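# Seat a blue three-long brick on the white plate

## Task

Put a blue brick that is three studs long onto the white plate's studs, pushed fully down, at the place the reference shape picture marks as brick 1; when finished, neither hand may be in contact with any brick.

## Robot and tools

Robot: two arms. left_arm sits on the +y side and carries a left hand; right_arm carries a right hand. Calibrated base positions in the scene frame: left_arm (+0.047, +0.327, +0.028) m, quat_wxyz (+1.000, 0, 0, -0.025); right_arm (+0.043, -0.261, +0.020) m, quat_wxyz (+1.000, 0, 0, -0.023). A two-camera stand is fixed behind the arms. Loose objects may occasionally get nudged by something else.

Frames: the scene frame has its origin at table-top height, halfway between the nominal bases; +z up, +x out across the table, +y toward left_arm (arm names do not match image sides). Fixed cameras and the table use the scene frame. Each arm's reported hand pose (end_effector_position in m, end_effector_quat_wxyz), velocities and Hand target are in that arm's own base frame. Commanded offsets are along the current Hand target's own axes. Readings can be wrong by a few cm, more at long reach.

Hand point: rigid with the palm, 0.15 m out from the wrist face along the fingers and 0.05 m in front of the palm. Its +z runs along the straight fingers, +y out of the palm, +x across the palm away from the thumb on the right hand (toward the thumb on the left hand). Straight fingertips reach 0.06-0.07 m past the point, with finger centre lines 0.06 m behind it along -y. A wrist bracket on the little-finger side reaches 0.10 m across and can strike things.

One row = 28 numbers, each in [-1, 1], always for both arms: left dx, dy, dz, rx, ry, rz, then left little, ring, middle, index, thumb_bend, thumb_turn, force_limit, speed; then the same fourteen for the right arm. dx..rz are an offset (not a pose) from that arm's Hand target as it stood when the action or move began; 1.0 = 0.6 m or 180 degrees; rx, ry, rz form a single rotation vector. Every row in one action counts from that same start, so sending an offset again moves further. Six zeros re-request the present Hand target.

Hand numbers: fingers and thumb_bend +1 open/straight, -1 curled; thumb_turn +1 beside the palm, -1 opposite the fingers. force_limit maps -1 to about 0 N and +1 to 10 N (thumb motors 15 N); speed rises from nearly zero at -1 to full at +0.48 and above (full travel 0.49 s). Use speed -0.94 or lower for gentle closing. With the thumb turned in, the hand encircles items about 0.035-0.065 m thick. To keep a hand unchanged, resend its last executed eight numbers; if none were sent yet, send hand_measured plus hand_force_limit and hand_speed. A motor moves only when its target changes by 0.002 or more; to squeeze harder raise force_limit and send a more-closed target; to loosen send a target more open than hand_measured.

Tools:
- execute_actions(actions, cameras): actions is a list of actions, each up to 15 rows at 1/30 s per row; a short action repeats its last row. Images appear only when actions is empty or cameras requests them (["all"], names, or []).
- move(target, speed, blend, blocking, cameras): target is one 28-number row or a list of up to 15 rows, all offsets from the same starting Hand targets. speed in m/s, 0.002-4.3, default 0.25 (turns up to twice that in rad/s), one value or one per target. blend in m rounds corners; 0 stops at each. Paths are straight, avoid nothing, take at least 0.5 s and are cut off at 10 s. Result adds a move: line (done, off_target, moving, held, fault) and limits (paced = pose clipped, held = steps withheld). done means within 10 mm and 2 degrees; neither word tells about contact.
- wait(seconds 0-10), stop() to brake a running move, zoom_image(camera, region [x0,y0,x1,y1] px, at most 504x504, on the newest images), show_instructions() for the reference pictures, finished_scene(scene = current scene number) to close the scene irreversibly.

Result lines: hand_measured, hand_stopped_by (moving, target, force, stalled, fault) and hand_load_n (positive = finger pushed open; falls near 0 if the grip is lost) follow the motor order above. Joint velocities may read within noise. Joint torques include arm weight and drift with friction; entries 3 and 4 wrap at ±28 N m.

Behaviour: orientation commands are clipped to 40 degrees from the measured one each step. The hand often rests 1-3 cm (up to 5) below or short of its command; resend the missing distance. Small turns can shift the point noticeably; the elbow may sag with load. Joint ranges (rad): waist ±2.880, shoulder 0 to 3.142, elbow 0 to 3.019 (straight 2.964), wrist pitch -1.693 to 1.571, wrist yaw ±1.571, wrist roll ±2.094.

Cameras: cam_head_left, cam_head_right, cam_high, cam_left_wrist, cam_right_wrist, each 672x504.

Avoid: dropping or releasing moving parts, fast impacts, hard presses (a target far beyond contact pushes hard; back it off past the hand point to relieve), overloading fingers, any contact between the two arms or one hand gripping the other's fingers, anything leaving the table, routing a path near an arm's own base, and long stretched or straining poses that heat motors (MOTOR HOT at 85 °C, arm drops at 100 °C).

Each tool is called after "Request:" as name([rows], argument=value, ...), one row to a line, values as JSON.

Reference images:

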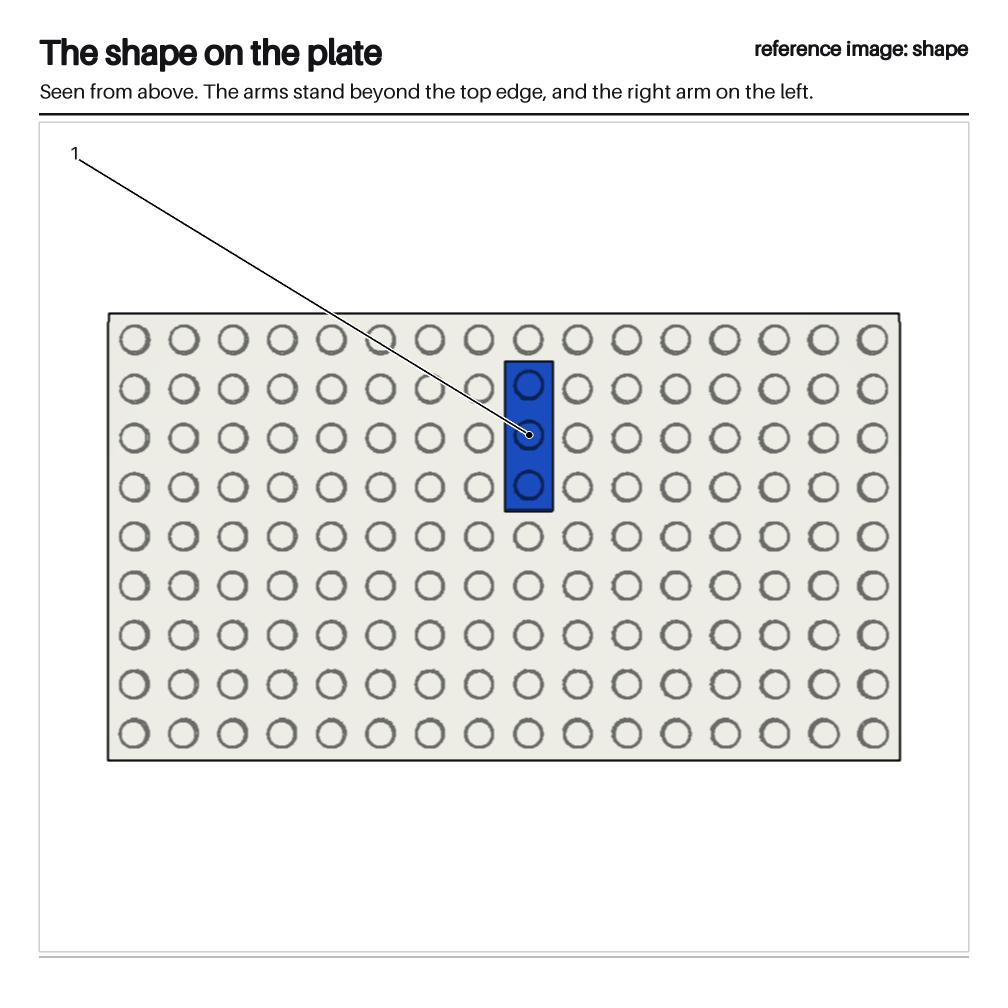

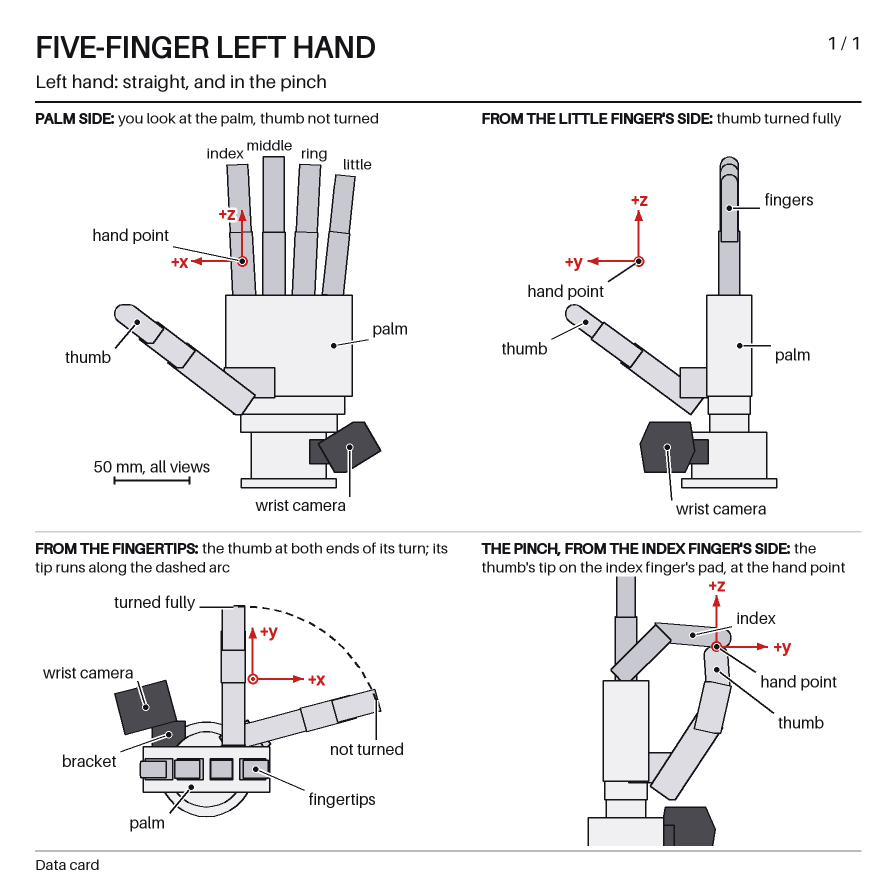

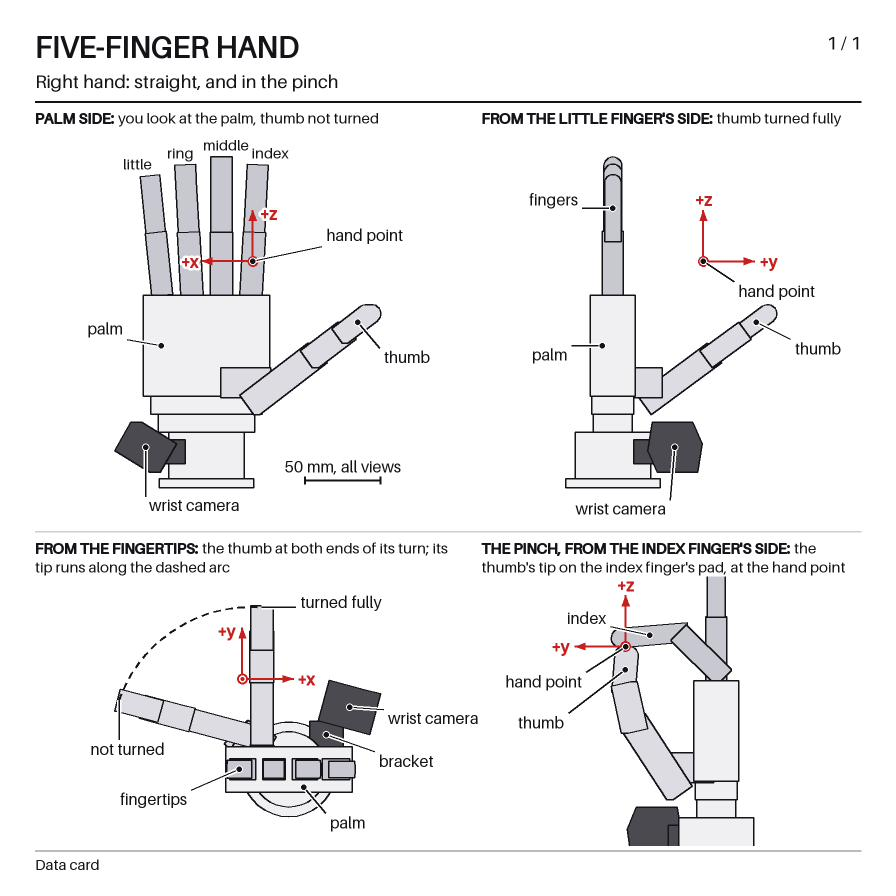

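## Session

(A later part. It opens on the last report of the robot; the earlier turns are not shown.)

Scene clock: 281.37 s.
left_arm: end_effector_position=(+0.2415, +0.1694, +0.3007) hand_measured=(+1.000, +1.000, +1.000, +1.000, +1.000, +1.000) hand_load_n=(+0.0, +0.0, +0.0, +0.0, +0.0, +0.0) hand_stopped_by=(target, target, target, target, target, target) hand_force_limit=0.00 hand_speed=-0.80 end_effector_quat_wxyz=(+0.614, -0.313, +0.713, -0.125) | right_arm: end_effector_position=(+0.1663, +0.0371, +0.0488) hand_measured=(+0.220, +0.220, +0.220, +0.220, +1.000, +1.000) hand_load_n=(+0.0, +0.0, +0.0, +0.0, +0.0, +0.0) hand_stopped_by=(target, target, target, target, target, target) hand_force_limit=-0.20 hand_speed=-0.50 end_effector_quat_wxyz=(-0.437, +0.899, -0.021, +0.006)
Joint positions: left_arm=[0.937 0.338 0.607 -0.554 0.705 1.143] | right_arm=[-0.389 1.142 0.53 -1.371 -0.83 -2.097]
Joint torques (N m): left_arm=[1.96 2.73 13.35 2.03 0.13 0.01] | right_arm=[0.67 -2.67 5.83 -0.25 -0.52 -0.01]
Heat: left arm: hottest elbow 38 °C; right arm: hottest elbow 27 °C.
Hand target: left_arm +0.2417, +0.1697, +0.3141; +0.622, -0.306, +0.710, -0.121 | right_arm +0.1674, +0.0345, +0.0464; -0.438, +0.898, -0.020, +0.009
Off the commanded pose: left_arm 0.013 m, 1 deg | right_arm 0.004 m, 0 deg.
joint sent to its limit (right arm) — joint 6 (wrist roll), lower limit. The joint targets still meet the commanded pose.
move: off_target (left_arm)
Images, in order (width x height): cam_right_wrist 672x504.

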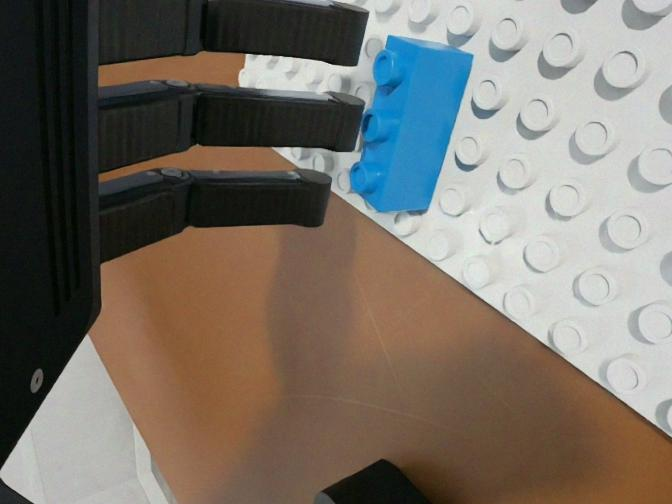

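Request:
move(target=[0,0,0,0,0,0,1,1,1,1,1,1,0,-0.8,-0.0025,0.0053,0.0040,0,0,0,0.22,0.22,0.22,0.22,1,1,-0.2,-0.5], speed=0.05, cameras=[])

Request:
move(target=[0,0,0,0,0,0,1,1,1,1,1,1,0,-0.8,-0.0025,0.0053,0.0040,0,0,0,0.22,0.22,0.22,0.22,1,1,-0.2,-0.5], speed=0.05, cameras=["cam_right_wrist"])

Scene clock: 282.50 s.
left_arm: end_effector_position=(+0.2415, +0.1694, +0.3007) hand_measured=(+1.000, +1.000, +1.000, +1.000, +1.000, +1.000) hand_load_n=(+0.5, +0.0, +0.0, +0.5, +0.0, +0.0) hand_stopped_by=(target, target, target, target, target, target) hand_force_limit=0.00 hand_speed=-0.80 end_effector_quat_wxyz=(+0.614, -0.313, +0.713, -0.125) | right_arm: end_effector_position=(+0.1649, +0.0372, +0.0452) hand_measured=(+0.220, +0.220, +0.220, +0.220, +1.000, +1.000) hand_load_n=(+0.0, +0.0, +0.0, +0.0, +0.0, -0.5) hand_stopped_by=(target, target, target, target, target, target) hand_force_limit=-0.20 hand_speed=-0.50 end_effector_quat_wxyz=(-0.436, +0.900, -0.021, +0.006)
Joint positions: left_arm=[0.937 0.338 0.607 -0.554 0.705 1.143] | right_arm=[-0.39 1.146 0.521 -1.358 -0.829 -2.097]
Joint torques (N m): left_arm=[1.73 1.79 13.44 2.06 0.19 0.01] | right_arm=[0.56 -2.73 5.72 -0.21 -0.52 0]
Heat: left arm: hottest elbow 38 °C; right arm: hottest elbow 27 °C.
Hand target: left_arm +0.2417, +0.1697, +0.3141; +0.622, -0.306, +0.710, -0.121 | right_arm +0.1660, +0.0345, +0.0425; -0.438, +0.899, -0.020, +0.009
Off the commanded pose: left_arm 0.013 m, 1 deg | right_arm 0.004 m, 0 deg.
joint sent to its limit (right arm) — joint 6 (wrist roll), lower limit. The joint targets still meet the commanded pose.
move: off_target (left_arm)
No camera images: "cameras" was empty.

Scene clock: 283.23 s.
left_arm: end_effector_position=(+0.2415, +0.1694, +0.3007) hand_measured=(+1.000, +1.000, +1.000, +1.000, +1.000, +1.000) hand_load_n=(+0.0, +0.0, +0.0, +0.0, +0.0, +0.0) hand_stopped_by=(target, target, target, target, target, target) hand_force_limit=0.00 hand_speed=-0.80 end_effector_quat_wxyz=(+0.614, -0.313, +0.713, -0.125) | right_arm: end_effector_position=(+0.1653, +0.0371, +0.0441) hand_measured=(+0.220, +0.220, +0.220, +0.220, +1.000, +1.000) hand_load_n=(+0.0, +0.0, -1.0, +0.0, +0.0, +0.0) hand_stopped_by=(target, target, target, target, target, target) hand_force_limit=-0.20 hand_speed=-0.50 end_effector_quat_wxyz=(-0.437, +0.899, -0.022, +0.008)
Joint positions: left_arm=[0.937 0.338 0.607 -0.554 0.705 1.143] | right_arm=[-0.392 1.146 0.518 -1.353 -0.831 -2.097]
Joint torques (N m): left_arm=[1.67 2.55 13.35 2.1 0.19 -0.05] | right_arm=[0.67 -2.37 5.24 0.1 -0.36 -0.02]
Heat: left arm: hottest elbow 38 °C; right arm: hottest elbow 27 °C.
Hand target: left_arm +0.2417, +0.1697, +0.3141; +0.622, -0.306, +0.710, -0.121 | right_arm +0.1643, +0.0346, +0.0384; -0.438, +0.899, -0.020, +0.009
Off the commanded pose: left_arm 0.013 m, 1 deg | right_arm 0.006 m, 0 deg.
joint sent to its limit (right arm) — joint 6 (wrist roll), lower limit. The joint targets still meet the commanded pose.
move: off_target (left_arm)
Images, in order (width x height): cam_right_wrist 672x504.

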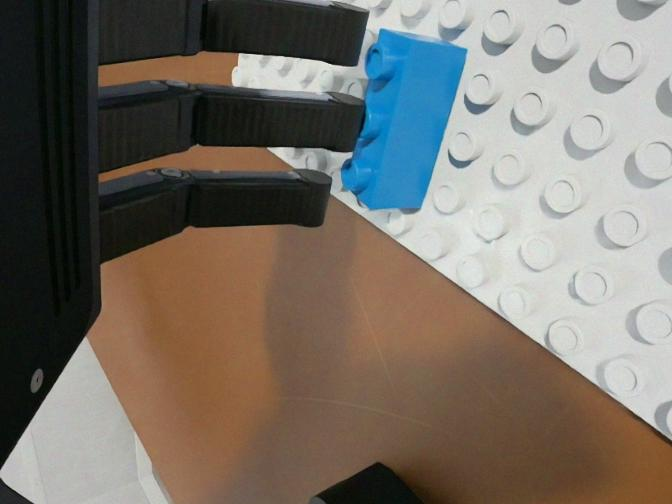

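Request:
move(target=[0,0,0,0,0,0,1,1,1,1,1,1,0,-0.8,-0.0025,0.0079,0.0060,0,0,0,0.22,0.22,0.22,0.22,1,1,-0.2,-0.5], speed=0.05, cameras=[])

Request:
move(target=[0,0,0,0,0,0,1,1,1,1,1,1,0,-0.8,-0.0025,0.0079,0.0060,0,0,0,0.22,0.22,0.22,0.22,1,1,-0.2,-0.5], speed=0.05, cameras=["cam_right_wrist"])

Scene clock: 284.20 s.
left_arm: end_effector_position=(+0.2415, +0.1694, +0.3007) hand_measured=(+1.000, +1.000, +1.000, +1.000, +1.000, +1.000) hand_load_n=(+0.0, +0.0, +0.0, +0.0, +0.0, +0.0) hand_stopped_by=(target, target, target, target, target, target) hand_force_limit=0.00 hand_speed=-0.80 end_effector_quat_wxyz=(+0.614, -0.313, +0.713, -0.125) | right_arm: end_effector_position=(+0.1652, +0.0376, +0.0428) hand_measured=(+0.220, +0.220, +0.220, +0.220, +1.000, +1.000) hand_load_n=(+0.0, +0.0, -3.0, +0.0, +0.0, +0.0) hand_stopped_by=(target, target, target, target, target, target) hand_force_limit=-0.20 hand_speed=-0.50 end_effector_quat_wxyz=(-0.439, +0.898, -0.024, +0.010)
Joint positions: left_arm=[0.937 0.338 0.607 -0.554 0.705 1.143] | right_arm=[-0.395 1.148 0.514 -1.346 -0.835 -2.097]
Joint torques (N m): left_arm=[2.32 2.08 13.42 2.03 0.21 0.04] | right_arm=[0.85 -1.79 4.68 0.66 -0.12 0]
Heat: left arm: hottest elbow 38 °C; right arm: hottest elbow 27 °C.
Hand target: left_arm +0.2417, +0.1697, +0.3141; +0.622, -0.306, +0.710, -0.121 | right_arm +0.1629, +0.0345, +0.0325; -0.438, +0.899, -0.020, +0.009
Off the commanded pose: left_arm 0.013 m, 1 deg | right_arm 0.011 m, 0 deg.
joint sent to its limit (right arm) — joint 6 (wrist roll), lower limit. The joint targets still meet the commanded pose.
move: off_target (left_arm, right_arm)
No camera images: "cameras" was empty.

Scene clock: 284.97 s.
left_arm: end_effector_position=(+0.2415, +0.1694, +0.3007) hand_measured=(+1.000, +1.000, +1.000, +1.000, +1.000, +1.000) hand_load_n=(+0.0, +0.0, +0.0, +0.0, +0.0, +0.0) hand_stopped_by=(target, target, target, target, target, target) hand_force_limit=0.00 hand_speed=-0.80 end_effector_quat_wxyz=(+0.614, -0.313, +0.713, -0.125) | right_arm: end_effector_position=(+0.1647, +0.0388, +0.0421) hand_measured=(+0.220, +0.220, +0.220, +0.220, +1.000, +1.000) hand_load_n=(+0.0, +0.0, -4.5, +0.0, +0.0, -0.5) hand_stopped_by=(target, target, target, target, target, target) hand_force_limit=-0.20 hand_speed=-0.50 end_effector_quat_wxyz=(-0.441, +0.897, -0.028, +0.010)
Joint positions: left_arm=[0.937 0.338 0.607 -0.554 0.705 1.143] | right_arm=[-0.397 1.15 0.51 -1.342 -0.842 -2.093]
Joint torques (N m): left_arm=[1.55 3.19 13.52 2.24 0.21 -0.02] | right_arm=[0.91 -1.2 4.04 1.29 0.25 -0.05]
Heat: left arm: hottest elbow 38 °C; right arm: hottest elbow 27 °C.
Hand target: left_arm +0.2417, +0.1697, +0.3141; +0.622, -0.306, +0.710, -0.121 | right_arm +0.1614, +0.0345, +0.0266; -0.438, +0.899, -0.019, +0.009
Off the commanded pose: left_arm 0.013 m, 1 deg | right_arm 0.016 m, 1 deg.
joint sent to its limit (right arm) — joint 6 (wrist roll), lower limit. The joint targets still meet the commanded pose.
move: off_target (left_arm, right_arm)
Images, in order (width x height): cam_right_wrist 672x504.

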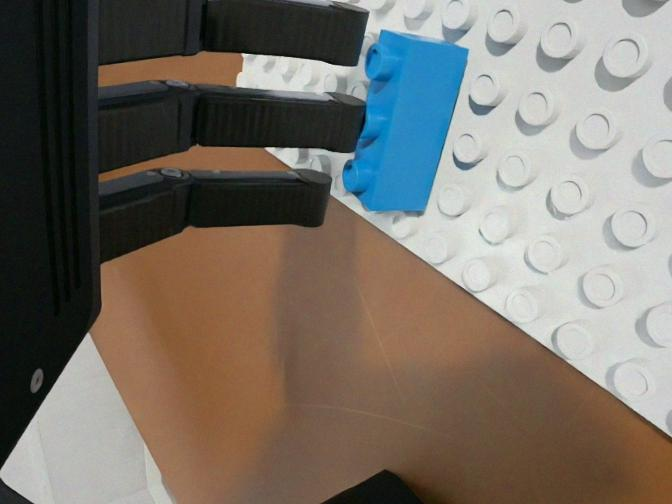

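Request:
move(target=[0,0,0,0,0,0,1,1,1,1,1,1,0,-0.8,-0.0017,0.0120,0.0062,0,0,0,0.22,0.22,0.22,0.22,1,1,-0.2,-0.5], speed=0.05, cameras=[])

Request:
move(target=[0,0,0,0,0,0,1,1,1,1,1,1,0,-0.8,-0.0017,0.0105,0.0082,0,0,0,0.22,0.22,0.22,0.22,1,1,-0.2,-0.5], speed=0.05, cameras=["cam_right_wrist"])

Scene clock: 286.13 s.
left_arm: end_effector_position=(+0.2415, +0.1694, +0.3007) hand_measured=(+1.000, +1.000, +1.000, +1.000, +1.000, +1.000) hand_load_n=(+0.0, +0.0, +0.0, +0.0, +0.0, +0.0) hand_stopped_by=(target, target, target, target, target, target) hand_force_limit=0.00 hand_speed=-0.80 end_effector_quat_wxyz=(+0.614, -0.313, +0.713, -0.125) | right_arm: end_effector_position=(+0.1641, +0.0399, +0.0413) hand_measured=(+0.220, +0.220, +0.220, +0.220, +1.000, +1.000) hand_load_n=(+0.0, +0.0, -5.5, +0.0, +0.0, -0.5) hand_stopped_by=(target, target, target, target, target, target) hand_force_limit=-0.20 hand_speed=-0.50 end_effector_quat_wxyz=(-0.446, +0.894, -0.037, +0.009)
Joint positions: left_arm=[0.937 0.338 0.607 -0.554 0.705 1.143] | right_arm=[-0.402 1.156 0.506 -1.338 -0.851 -2.083]
Joint torques (N m): left_arm=[2.55 1.9 13.27 2.03 0.18 0.05] | right_arm=[0.97 -0.67 3.38 1.99 0.84 -0.17]
Heat: left arm: hottest elbow 38 °C; right arm: hottest elbow 27 °C.
Hand target: left_arm +0.2417, +0.1697, +0.3141; +0.622, -0.306, +0.710, -0.121 | right_arm +0.1603, +0.0331, +0.0186; -0.439, +0.898, -0.020, +0.009
Off the commanded pose: left_arm 0.013 m, 1 deg | right_arm 0.024 m, 2 deg.
joint sent to its limit (right arm) — joint 6 (wrist roll), lower limit. The joint targets still meet the commanded pose.
move: off_target (left_arm, right_arm)
No camera images: "cameras" was empty.

Scene clock: 287.07 s.
left_arm: end_effector_position=(+0.2415, +0.1694, +0.3007) hand_measured=(+1.000, +1.000, +1.000, +1.000, +1.000, +1.000) hand_load_n=(+0.0, +0.0, +0.0, +0.0, +0.0, +0.0) hand_stopped_by=(target, target, target, target, target, target) hand_force_limit=0.00 hand_speed=-0.80 end_effector_quat_wxyz=(+0.614, -0.313, +0.713, -0.125) | right_arm: end_effector_position=(+0.1643, +0.0482, +0.0374) hand_measured=(+0.220, +0.220, +0.220, +0.220, +1.000, +1.000) hand_load_n=(+0.0, +0.0, +12.0, +0.0, +0.0, +0.0) hand_stopped_by=(target, target, target, target, target, target) hand_force_limit=-0.20 hand_speed=-0.50 end_effector_quat_wxyz=(-0.464, +0.885, -0.045, +0.013)
Joint positions: left_arm=[0.937 0.338 0.607 -0.554 0.705 1.143] | right_arm=[-0.402 1.175 0.488 -1.315 -0.894 -2.082]
Joint torques (N m): left_arm=[2.26 3.08 13.45 2.26 0.17 0.05] | right_arm=[0.91 -0.85 3.69 2.19 2.59 -0.17]
Heat: left arm: hottest elbow 38 °C; right arm: hottest elbow 27 °C.
Hand target: left_arm +0.2417, +0.1697, +0.3141; +0.622, -0.306, +0.710, -0.121 | right_arm +0.1594, +0.0331, +0.0106; -0.438, +0.899, -0.019, +0.009
Off the commanded pose: left_arm 0.013 m, 1 deg | right_arm 0.031 m, 4 deg.
joint sent to its limit (right arm) — joint 6 (wrist roll), lower limit. The joint targets are off in position, not in orientation.
move: off_target (left_arm, right_arm)
Images, in order (width x height): cam_right_wrist 672x504.

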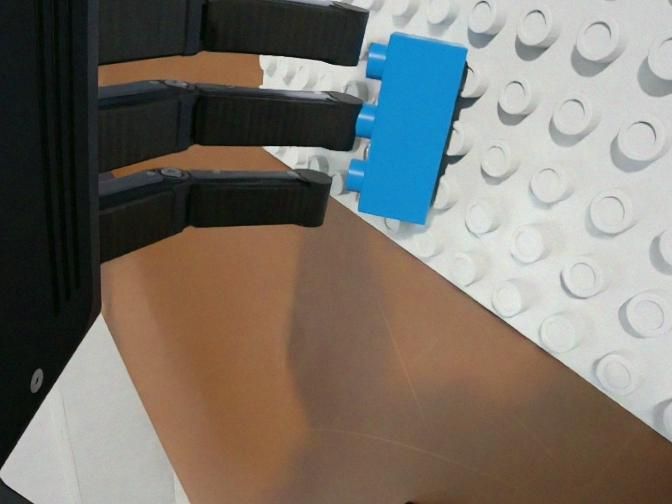

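Request:
move(target=[0,0,0,0,0,0,1,1,1,1,1,1,0,-0.8,0.0070,-0.0480,-0.0200,0,0,0,0.22,0.22,0.22,0.22,1,1,-0.2,-0.5], speed=0.04, cameras=["cam_right_wrist"])

Scene clock: 289.17 s.
left_arm: end_effector_position=(+0.2415, +0.1694, +0.3007) hand_measured=(+1.000, +1.000, +1.000, +1.000, +1.000, +1.000) hand_load_n=(+0.0, +0.0, +0.0, +0.0, +0.0, +0.0) hand_stopped_by=(target, target, target, target, target, target) hand_force_limit=0.00 hand_speed=-0.80 end_effector_quat_wxyz=(+0.614, -0.313, +0.713, -0.125) | right_arm: end_effector_position=(+0.1630, +0.0465, +0.0413) hand_measured=(+0.220, +0.220, +0.220, +0.220, +1.000, +1.000) hand_load_n=(+0.0, +0.0, +2.5, +0.0, +0.0, -0.5) hand_stopped_by=(target, target, target, target, target, target) hand_force_limit=-0.20 hand_speed=-0.50 end_effector_quat_wxyz=(-0.452, +0.892, -0.030, +0.015)
Joint positions: left_arm=[0.937 0.338 0.607 -0.554 0.705 1.143] | right_arm=[-0.387 1.141 0.493 -1.329 -0.871 -2.082]
Joint torques (N m): left_arm=[1.9 2.84 13.38 1.96 0.26 0.02] | right_arm=[2.14 -3.08 6.68 -0.61 0.67 0.03]
Heat: left arm: hottest elbow 38 °C; right arm: hottest elbow 27 °C.
Hand target: left_arm +0.2417, +0.1697, +0.3141; +0.622, -0.306, +0.710, -0.121 | right_arm +0.1638, +0.0411, +0.0406; -0.438, +0.899, -0.019, +0.009
Off the commanded pose: left_arm 0.013 m, 1 deg | right_arm 0.005 m, 2 deg.
move: off_target (left_arm)
Images, in order (width x height): cam_right_wrist 672x504.

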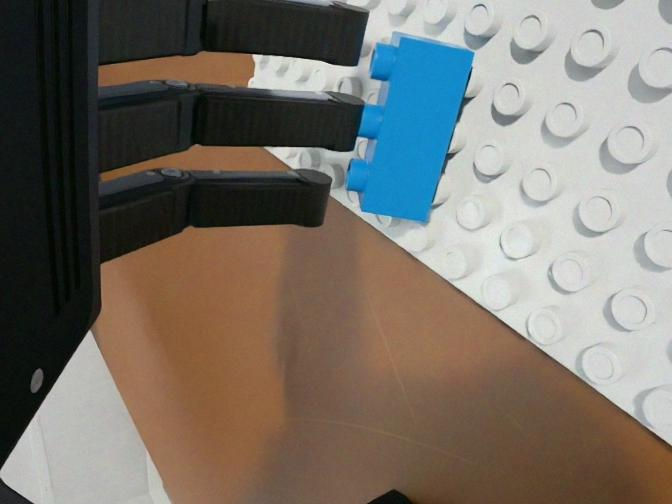

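Request:
move(target=[0,0,0,0,0,0,1,1,1,1,1,1,0,-0.8,0.0070,-0.0300,-0.0120,0,0,0,0.22,0.22,0.22,0.22,1,1,-0.2,-0.5], speed=0.04, cameras=["cam_right_wrist"])

Scene clock: 290.57 s.
left_arm: end_effector_position=(+0.2415, +0.1694, +0.3007) hand_measured=(+1.000, +1.000, +1.000, +1.000, +1.000, +1.000) hand_load_n=(+0.0, +0.0, +0.0, +0.0, +0.0, +0.0) hand_stopped_by=(target, target, target, target, target, target) hand_force_limit=0.00 hand_speed=-0.80 end_effector_quat_wxyz=(+0.614, -0.313, +0.713, -0.125) | right_arm: end_effector_position=(+0.1541, +0.0505, +0.0480) hand_measured=(+0.220, +0.220, +0.220, +0.220, +1.000, +1.000) hand_load_n=(+0.0, +0.0, +0.0, +0.0, +0.0, -0.5) hand_stopped_by=(target, target, target, target, target, target) hand_force_limit=-0.20 hand_speed=-0.50 end_effector_quat_wxyz=(-0.444, +0.896, -0.027, -0.003)
Joint positions: left_arm=[0.937 0.338 0.607 -0.554 0.705 1.143] | right_arm=[-0.356 1.106 0.496 -1.364 -0.852 -2.051]
Joint torques (N m): left_arm=[0.97 3.25 13.16 1.92 0.18 0.05] | right_arm=[2.26 -3.55 8.91 -0.95 -0.61 0.15]
Heat: left arm: hottest elbow 38 °C; right arm: hottest elbow 27 °C.
Hand target: left_arm +0.2417, +0.1697, +0.3141; +0.622, -0.306, +0.710, -0.121 | right_arm +0.1682, +0.0464, +0.0593; -0.438, +0.899, -0.019, +0.009
Off the commanded pose: left_arm 0.013 m, 1 deg | right_arm 0.019 m, 2 deg.
move: off_target (left_arm, right_arm)
Images, in order (width x height): cam_right_wrist 672x504.

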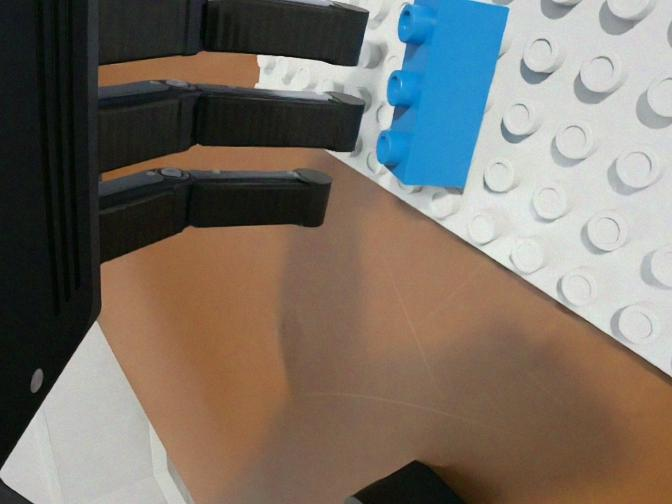

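Request:
move([
  [0,0,0,0,0,0,1,1,1,1,1,1,0,-0.8,0.0033,-0.0277,-0.0215,0,0,0,0.22,0.22,0.22,0.22,1,1,-0.2,-0.5],
  [0,0,0,0,0,0,1,1,1,1,1,1,0,-0.8,0.0072,0.0287,-0.0937,0,0,0,0.22,0.22,0.22,0.22,1,1,-0.2,-0.5],
], speed=[0.06,0.1], cameras=["cam_right_wrist","cam_head_left"])

Request:
zoom_image(camera="cam_head_left", region=[496, 322, 546, 372])

Request:
zoom_image(camera="cam_right_wrist", region=[230, 0, 440, 190])

Scene clock: 294.07 s.
left_arm: end_effector_position=(+0.2415, +0.1694, +0.3007) hand_measured=(+1.000, +1.000, +1.000, +1.000, +1.000, +1.000) hand_load_n=(+0.0, +0.5, +0.0, +0.0, +0.0, +0.0) hand_stopped_by=(target, target, target, target, target, target) hand_force_limit=0.00 hand_speed=-0.80 end_effector_quat_wxyz=(+0.614, -0.313, +0.713, -0.125) | right_arm: end_effector_position=(+0.1585, +0.0012, +0.0706) hand_measured=(+0.220, +0.220, +0.220, +0.220, +1.000, +1.000) hand_load_n=(+0.0, +0.0, +0.0, +0.0, -0.5, -0.5) hand_stopped_by=(target, target, target, target, target, target) hand_force_limit=-0.20 hand_speed=-0.50 end_effector_quat_wxyz=(-0.397, +0.916, -0.060, -0.011)
Joint positions: left_arm=[0.937 0.338 0.607 -0.554 0.705 1.143] | right_arm=[-0.492 1.114 0.598 -1.492 -0.715 -2.097]
Joint torques (N m): left_arm=[2.32 2.67 13.29 1.96 0.25 0.04] | right_arm=[0.79 -2.49 9.35 -1.1 -0.38 0.01]
Heat: left arm: hottest elbow 38 °C; right arm: hottest elbow 27 °C.
Hand target: left_arm +0.2417, +0.1697, +0.3141; +0.622, -0.306, +0.710, -0.121 | right_arm +0.1702, -0.0086, +0.0803; -0.438, +0.899, -0.019, +0.009
Off the commanded pose: left_arm 0.013 m, 1 deg | right_arm 0.018 m, 7 deg.
joint sent to its limit (right arm) — joint 6 (wrist roll), lower limit. The joint targets are off in orientation, not in position.
move: off_target (left_arm, right_arm)
Images, in order (width x height): cam_head_left 672x504, cam_right_wrist 672x504.

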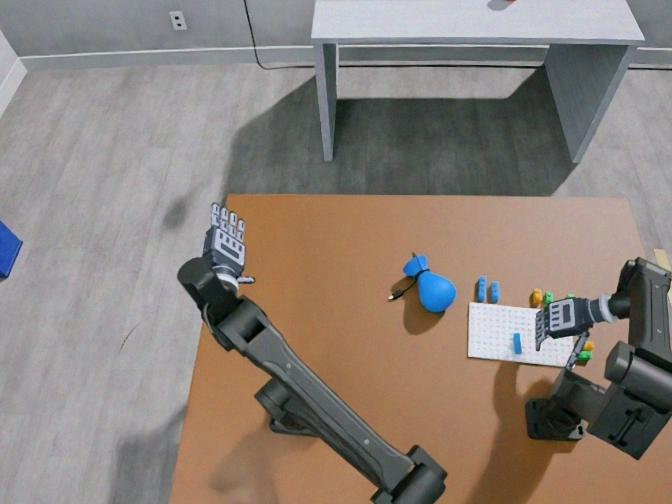

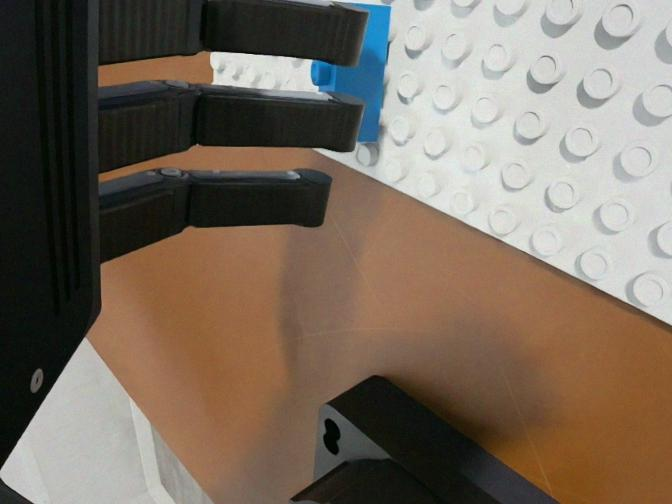

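Scaled by 10.080 from the camera's 672x504 image, which has a finer 960x720 frame.

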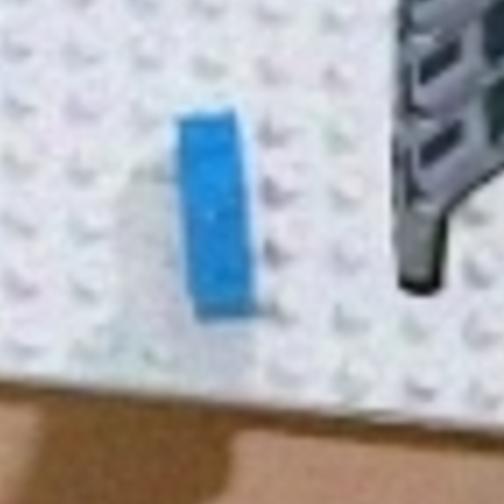

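Scaled by 2.400 from the camera's 672x504 image, which has a finer 960x720 frame.

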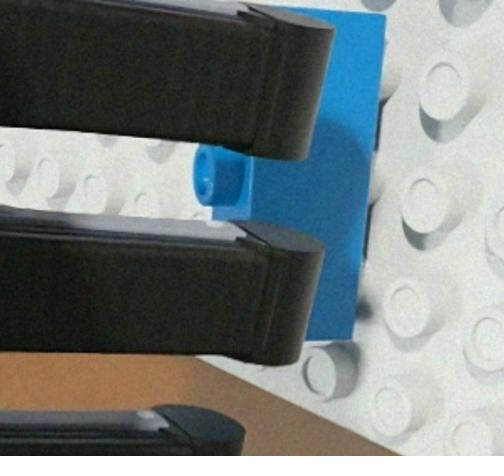

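Request:
execute_actions(actions=[])

Scene clock: 295.97 s.
left_arm: end_effector_position=(+0.2415, +0.1694, +0.3007) hand_measured=(+1.000, +1.000, +1.000, +1.000, +1.000, +1.000) hand_load_n=(-0.5, +0.0, +0.0, +0.0, +0.0, +0.0) hand_stopped_by=(target, target, target, target, target, target) hand_force_limit=0.00 hand_speed=-0.80 end_effector_quat_wxyz=(+0.614, -0.313, +0.713, -0.125) | right_arm: end_effector_position=(+0.1584, +0.0012, +0.0707) hand_measured=(+0.220, +0.220, +0.220, +0.220, +1.000, +1.000) hand_load_n=(+0.0, +0.0, +0.0, +0.0, -0.5, +0.0) hand_stopped_by=(target, target, target, target, target, target) hand_force_limit=-0.20 hand_speed=-0.50 end_effector_quat_wxyz=(-0.397, +0.916, -0.060, -0.011)
Joint positions: left_arm=[0.937 0.338 0.607 -0.554 0.705 1.143] | right_arm=[-0.492 1.114 0.598 -1.493 -0.715 -2.097]
Joint velocities: within noise
Joint torques (N m): left_arm=[1.08 2.32 13.22 2.02 0.16 0.02] | right_arm=[0.85 -2.55 9.35 -1.1 -0.36 -0.01]
Motor temperatures (°C): left_arm=[19 17 38 20 17 19] | right_arm=[26 21 27 19 22 18]
Heat: left arm: hottest elbow 38 °C; right arm: hottest elbow 27 °C.
Hand target: left_arm +0.2417, +0.1697, +0.3141; +0.622, -0.306, +0.710, -0.121 | right_arm +0.1702, -0.0086, +0.0803; -0.438, +0.899, -0.020, +0.009
Off the commanded pose: left_arm 0.013 m, 1 deg | right_arm 0.018 m, 7 deg.

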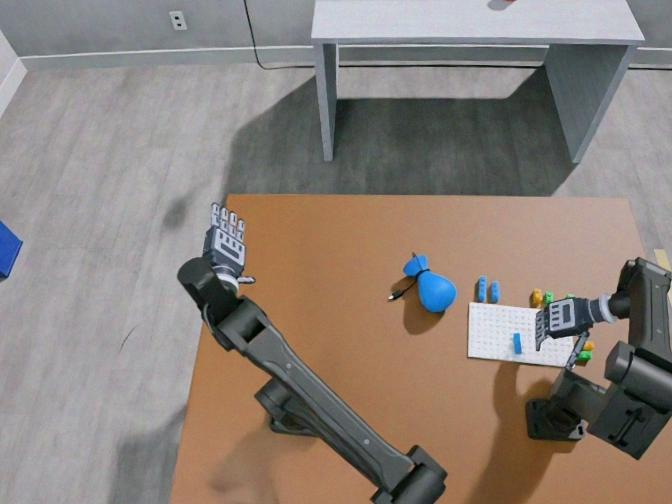

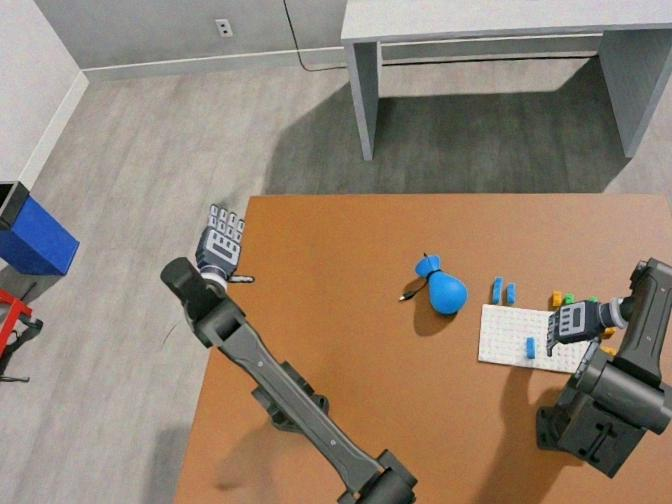

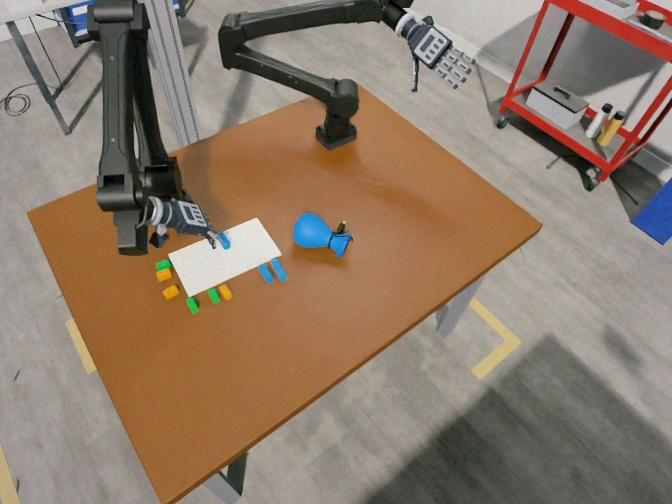

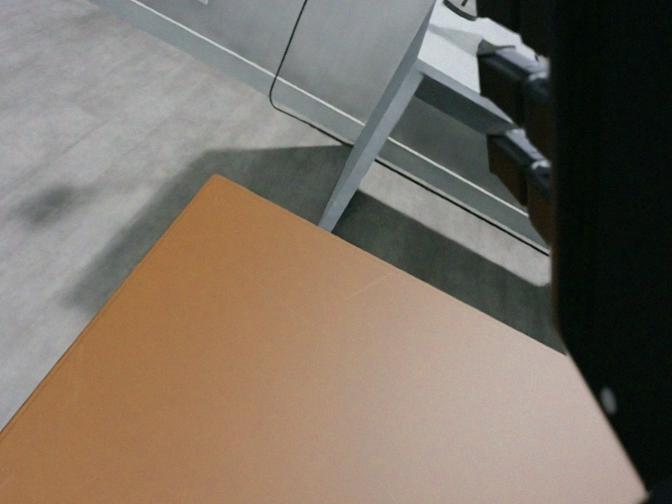

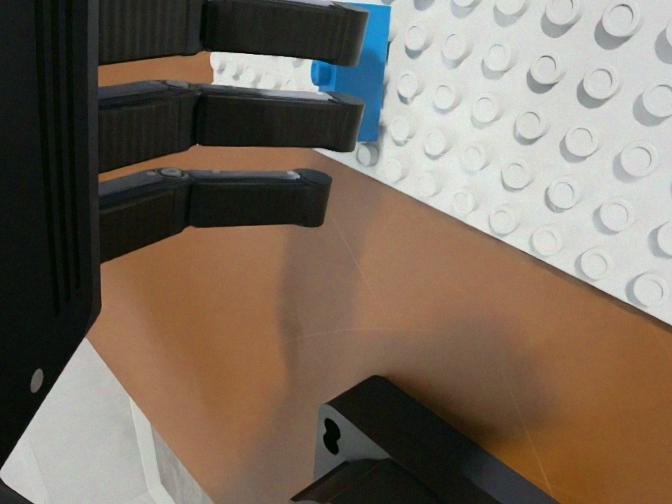

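Request:
move([
  [0,0,0,0,0,0,1,1,1,1,1,1,0,-0.8,0.0,-0.026,-0.020,0,0,0,0.22,0.22,0.22,0.22,1,1,-0.2,-0.5],
  [-0.004,0.036,-0.098,0,0,0,0.22,0.22,0.22,0.22,1,1,-0.2,-0.5],
], speed=0.1, cameras=["cam_head_left","cam_right_wrist"])


Request:
move([
  [0,0,0,0,0,0,1,1,1,1,1,1,0,-0.8,0.0,-0.026,-0.020,0,0,0,0.22,0.22,0.22,0.22,1,1,-0.2,-0.5],
  [0,0,0,0,0,0,1,1,1,1,1,1,0,-0.8,-0.004,0.036,-0.098,0,0,0,0.22,0.22,0.22,0.22,1,1,-0.2,-0.5],
], speed=0.1, cameras=["cam_head_left","cam_right_wrist"])

Scene clock: 298.87 s.
left_arm: end_effector_position=(+0.2415, +0.1694, +0.3007) hand_measured=(+1.000, +1.000, +1.000, +1.000, +1.000, +1.000) hand_load_n=(+0.0, +0.0, +0.0, +0.0, +0.0, +0.0) hand_stopped_by=(target, target, target, target, target, target) hand_force_limit=0.00 hand_speed=-0.80 end_effector_quat_wxyz=(+0.614, -0.313, +0.713, -0.125) | right_arm: end_effector_position=(+0.1550, -0.0570, +0.0896) hand_measured=(+0.220, +0.220, +0.220, +0.220, +1.000, +1.000) hand_load_n=(+0.0, +0.0, +0.0, +0.0, +0.0, -0.5) hand_stopped_by=(target, target, target, target, target, target) hand_force_limit=-0.20 hand_speed=-0.50 end_effector_quat_wxyz=(-0.347, +0.931, -0.113, -0.035)
Joint positions: left_arm=[0.937 0.338 0.607 -0.554 0.705 1.143] | right_arm=[-0.635 1.165 0.708 -1.576 -0.562 -2.1]
Joint torques (N m): left_arm=[2.2 2.67 13.22 2.19 0.25 -0.04] | right_arm=[0.91 -3.66 9.57 -1.2 -0.33 0.02]
Heat: left arm: hottest elbow 38 °C; right arm: hottest elbow 27 °C.
Hand target: left_arm +0.2417, +0.1697, +0.3141; +0.622, -0.306, +0.710, -0.121 | right_arm +0.1653, -0.0681, +0.0995; -0.438, +0.898, -0.019, +0.009
Off the commanded pose: left_arm 0.013 m, 1 deg | right_arm 0.018 m, 16 deg.
joint sent to its limit (right arm) — joint 6 (wrist roll), lower limit. The joint targets are off in orientation, not in position.
move: off_target (left_arm, right_arm)
Images, in order (width x height): cam_head_left 672x504, cam_right_wrist 672x504.

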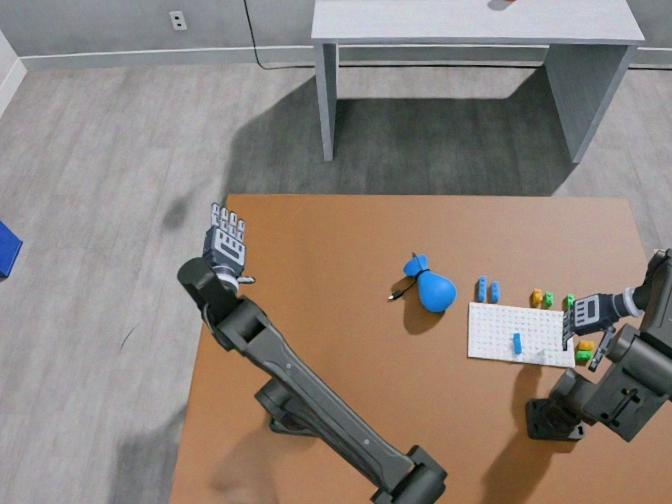

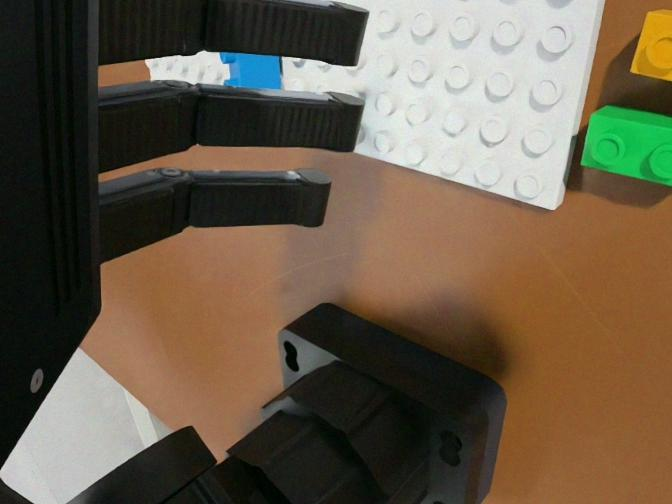

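Request:
zoom_image(camera="cam_head_left", region=[496, 322, 546, 372])

Request:
zoom_image(camera="cam_right_wrist", region=[200, 20, 320, 110])

Scaled by 10.080 from the camera's 672x504 image, which has a finer 960x720 frame.

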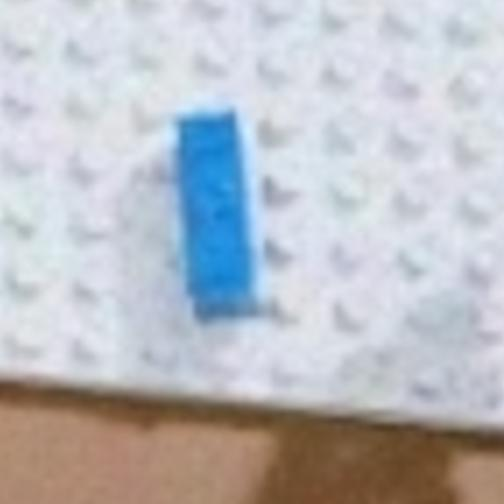

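Scaled by 4.200 from the camera's 672x504 image, which has a finer 960x720 frame.

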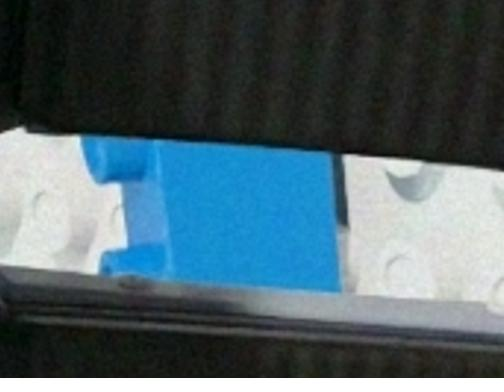

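Request:
move(target=[0,0,0,0,0,0,1,1,1,1,1,1,0,-0.8,0,0,0,0,0,0,-1,-1,-1,-1,1,1,-0.2,-0.3], cameras=["cam_head_left","cam_right_wrist"])

Scene clock: 300.20 s.
left_arm: end_effector_position=(+0.2415, +0.1694, +0.3007) hand_measured=(+1.000, +1.000, +1.000, +1.000, +1.000, +1.000) hand_load_n=(+0.0, +0.0, -0.5, +0.0, +0.0, +0.0) hand_stopped_by=(target, target, target, target, target, target) hand_force_limit=0.00 hand_speed=-0.80 end_effector_quat_wxyz=(+0.614, -0.313, +0.713, -0.125) | right_arm: end_effector_position=(+0.1548, -0.0571, +0.0897) hand_measured=(-1.000, -1.000, -1.000, -1.000, +1.000, +1.000) hand_load_n=(+0.0, +0.0, +0.0, +0.0, +0.0, +0.0) hand_stopped_by=(target, target, target, target, target, target) hand_force_limit=-0.20 hand_speed=-0.30 end_effector_quat_wxyz=(-0.346, +0.931, -0.113, -0.036)
Joint positions: left_arm=[0.937 0.338 0.607 -0.554 0.705 1.143] | right_arm=[-0.635 1.165 0.708 -1.577 -0.562 -2.1]
Joint torques (N m): left_arm=[1.85 2.2 13.34 2.14 0.13 0.03] | right_arm=[0.85 -3.78 9.52 -1.13 -0.32 0.03]
Heat: left arm: hottest elbow 38 °C; right arm: hottest elbow 27 °C.
Hand target: left_arm +0.2417, +0.1697, +0.3141; +0.622, -0.306, +0.710, -0.121 | right_arm +0.1653, -0.0682, +0.0995; -0.438, +0.899, -0.019, +0.009
Off the commanded pose: left_arm 0.013 m, 1 deg | right_arm 0.018 m, 16 deg.
joint sent to its limit (right arm) — joint 6 (wrist roll), lower limit. The joint targets are off in orientation, not in position.
move: off_target (left_arm, right_arm)
Images, in order (width x height): cam_head_left 672x504, cam_right_wrist 672x504.

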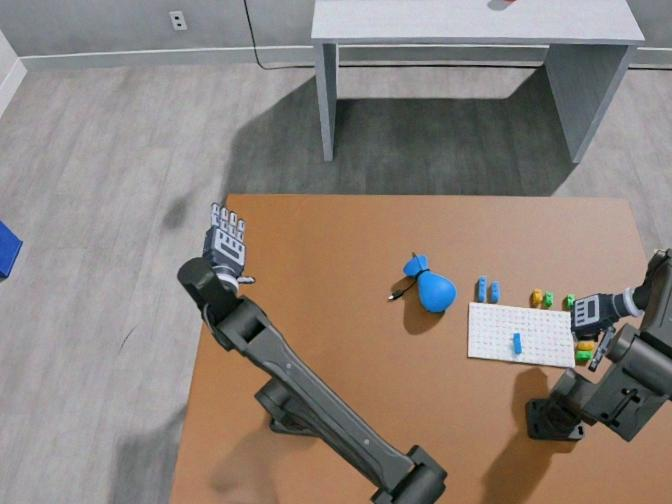

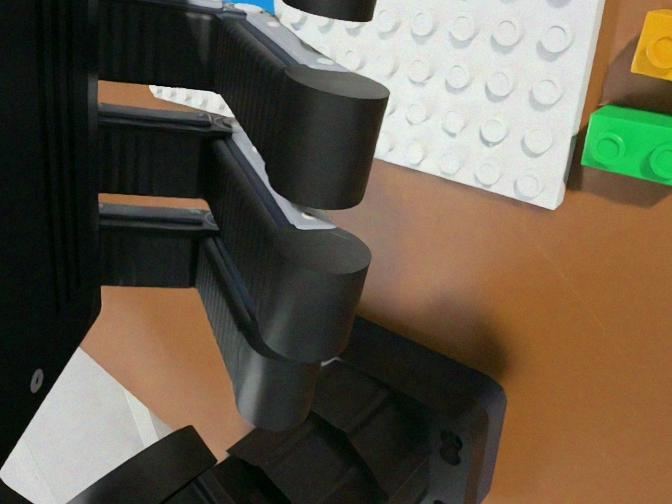

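Request:
move([
  [0,0,0,0,0,0,1,1,1,1,1,1,0,-0.8,0.0062,-0.0556,0.2093,0,0,0,-1,-1,-1,-1,1,1,-0.2,-0.3],
  [0,0,0,0,0,0,1,1,1,1,1,1,0,-0.8,0.0226,-0.0329,0.2342,0,0,0,-1,-1,-1,-1,1,1,-0.2,-0.3],
  [0,0,0,0,0,0,1,1,1,1,1,1,0,-0.8,-0.0074,-0.0322,0.2333,0,0,0,-1,-1,-1,-1,1,1,-0.2,-0.3],
  [0,0,0,0,0,0,1,1,1,1,1,1,0,-0.8,0.0159,-0.0328,0.2340,0,0,0,-1,-1,-1,-1,1,1,-0.2,-0.3],
  [0,0,0,0,0,0,1,1,1,1,1,1,0,-0.8,-0.0008,-0.0323,0.2335,0,0,0,-1,-1,-1,-1,1,1,-0.2,-0.3],
  [0,0,0,0,0,0,1,1,1,1,1,1,0,-0.8,0.0092,-0.0326,0.2338,0,0,0,-1,-1,-1,-1,1,1,-0.2,-0.3],
  [0,0,0,0,0,0,1,1,1,1,1,1,0,-0.8,0.0059,-0.0325,0.2337,0,0,0,-1,-1,-1,-1,1,1,-0.2,-0.3],
], speed=[0.12,0.08,0.07,0.07,0.07,0.07,0.07], cameras=["cam_head_left","cam_right_wrist","cam_high"])

Scene clock: 308.67 s.
left_arm: end_effector_position=(+0.2415, +0.1694, +0.3007) hand_measured=(+1.000, +1.000, +1.000, +1.000, +1.000, +1.000) hand_load_n=(+0.0, +0.0, +0.0, +0.0, +0.0, +0.0) hand_stopped_by=(target, target, target, target, target, target) hand_force_limit=0.00 hand_speed=-0.80 end_effector_quat_wxyz=(+0.614, -0.313, +0.713, -0.125) | right_arm: end_effector_position=(+0.1680, +0.0560, +0.0254) hand_measured=(-1.000, -1.000, -1.000, -1.000, +1.000, +1.000) hand_load_n=(+0.0, +0.0, +0.0, +0.0, +0.0, +0.0) hand_stopped_by=(target, target, target, target, target, target) hand_force_limit=-0.20 hand_speed=-0.30 end_effector_quat_wxyz=(-0.440, +0.898, -0.023, +0.005)
Joint positions: left_arm=[0.937 0.338 0.607 -0.554 0.705 1.143] | right_arm=[-0.305 1.165 0.473 -1.208 -0.866 -1.979]
Joint torques (N m): left_arm=[2.14 2.61 13.34 2.25 0.17 0.05] | right_arm=[1.49 -3.19 6.83 -0.49 -0.63 0.07]
Heat: left arm: hottest elbow 38 °C; right arm: hottest elbow 27 °C.
Hand target: left_arm +0.2417, +0.1697, +0.3141; +0.622, -0.306, +0.710, -0.121 | right_arm +0.1741, +0.0542, +0.0286; -0.438, +0.898, -0.020, +0.009
Off the commanded pose: left_arm 0.013 m, 1 deg | right_arm 0.007 m, 1 deg.
move: off_target (left_arm)
Images, in order (width x height): cam_head_left 672x504, cam_high 672x504, cam_right_wrist 672x504.

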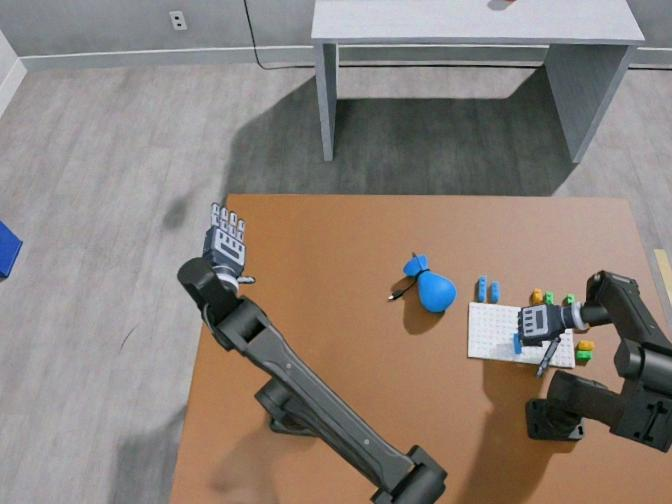

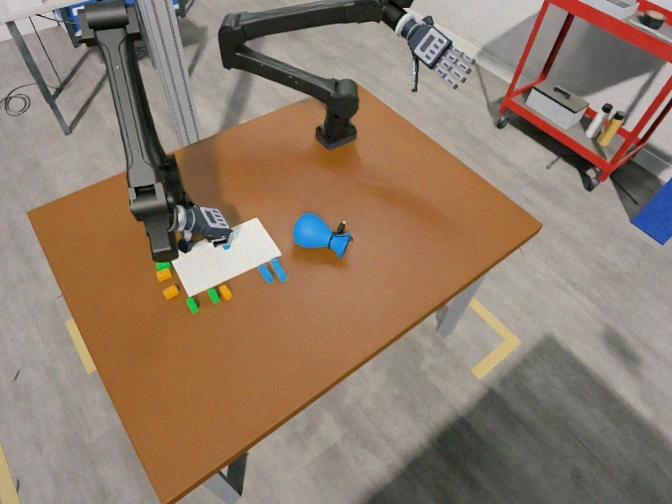

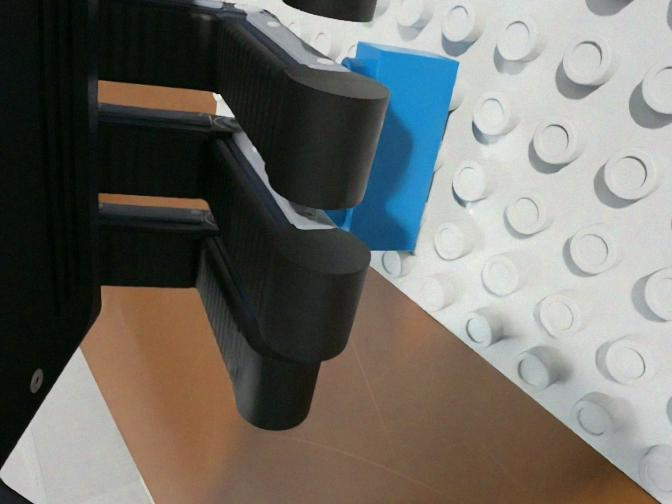

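Request:
zoom_image(camera="cam_right_wrist", region=[330, 20, 550, 350])

Scaled by 1.527 from the camera's 672x504 image, which has a finer 960x720 frame.

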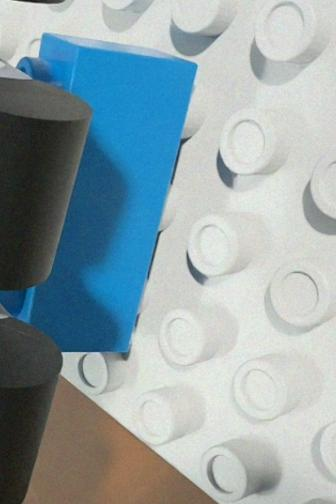

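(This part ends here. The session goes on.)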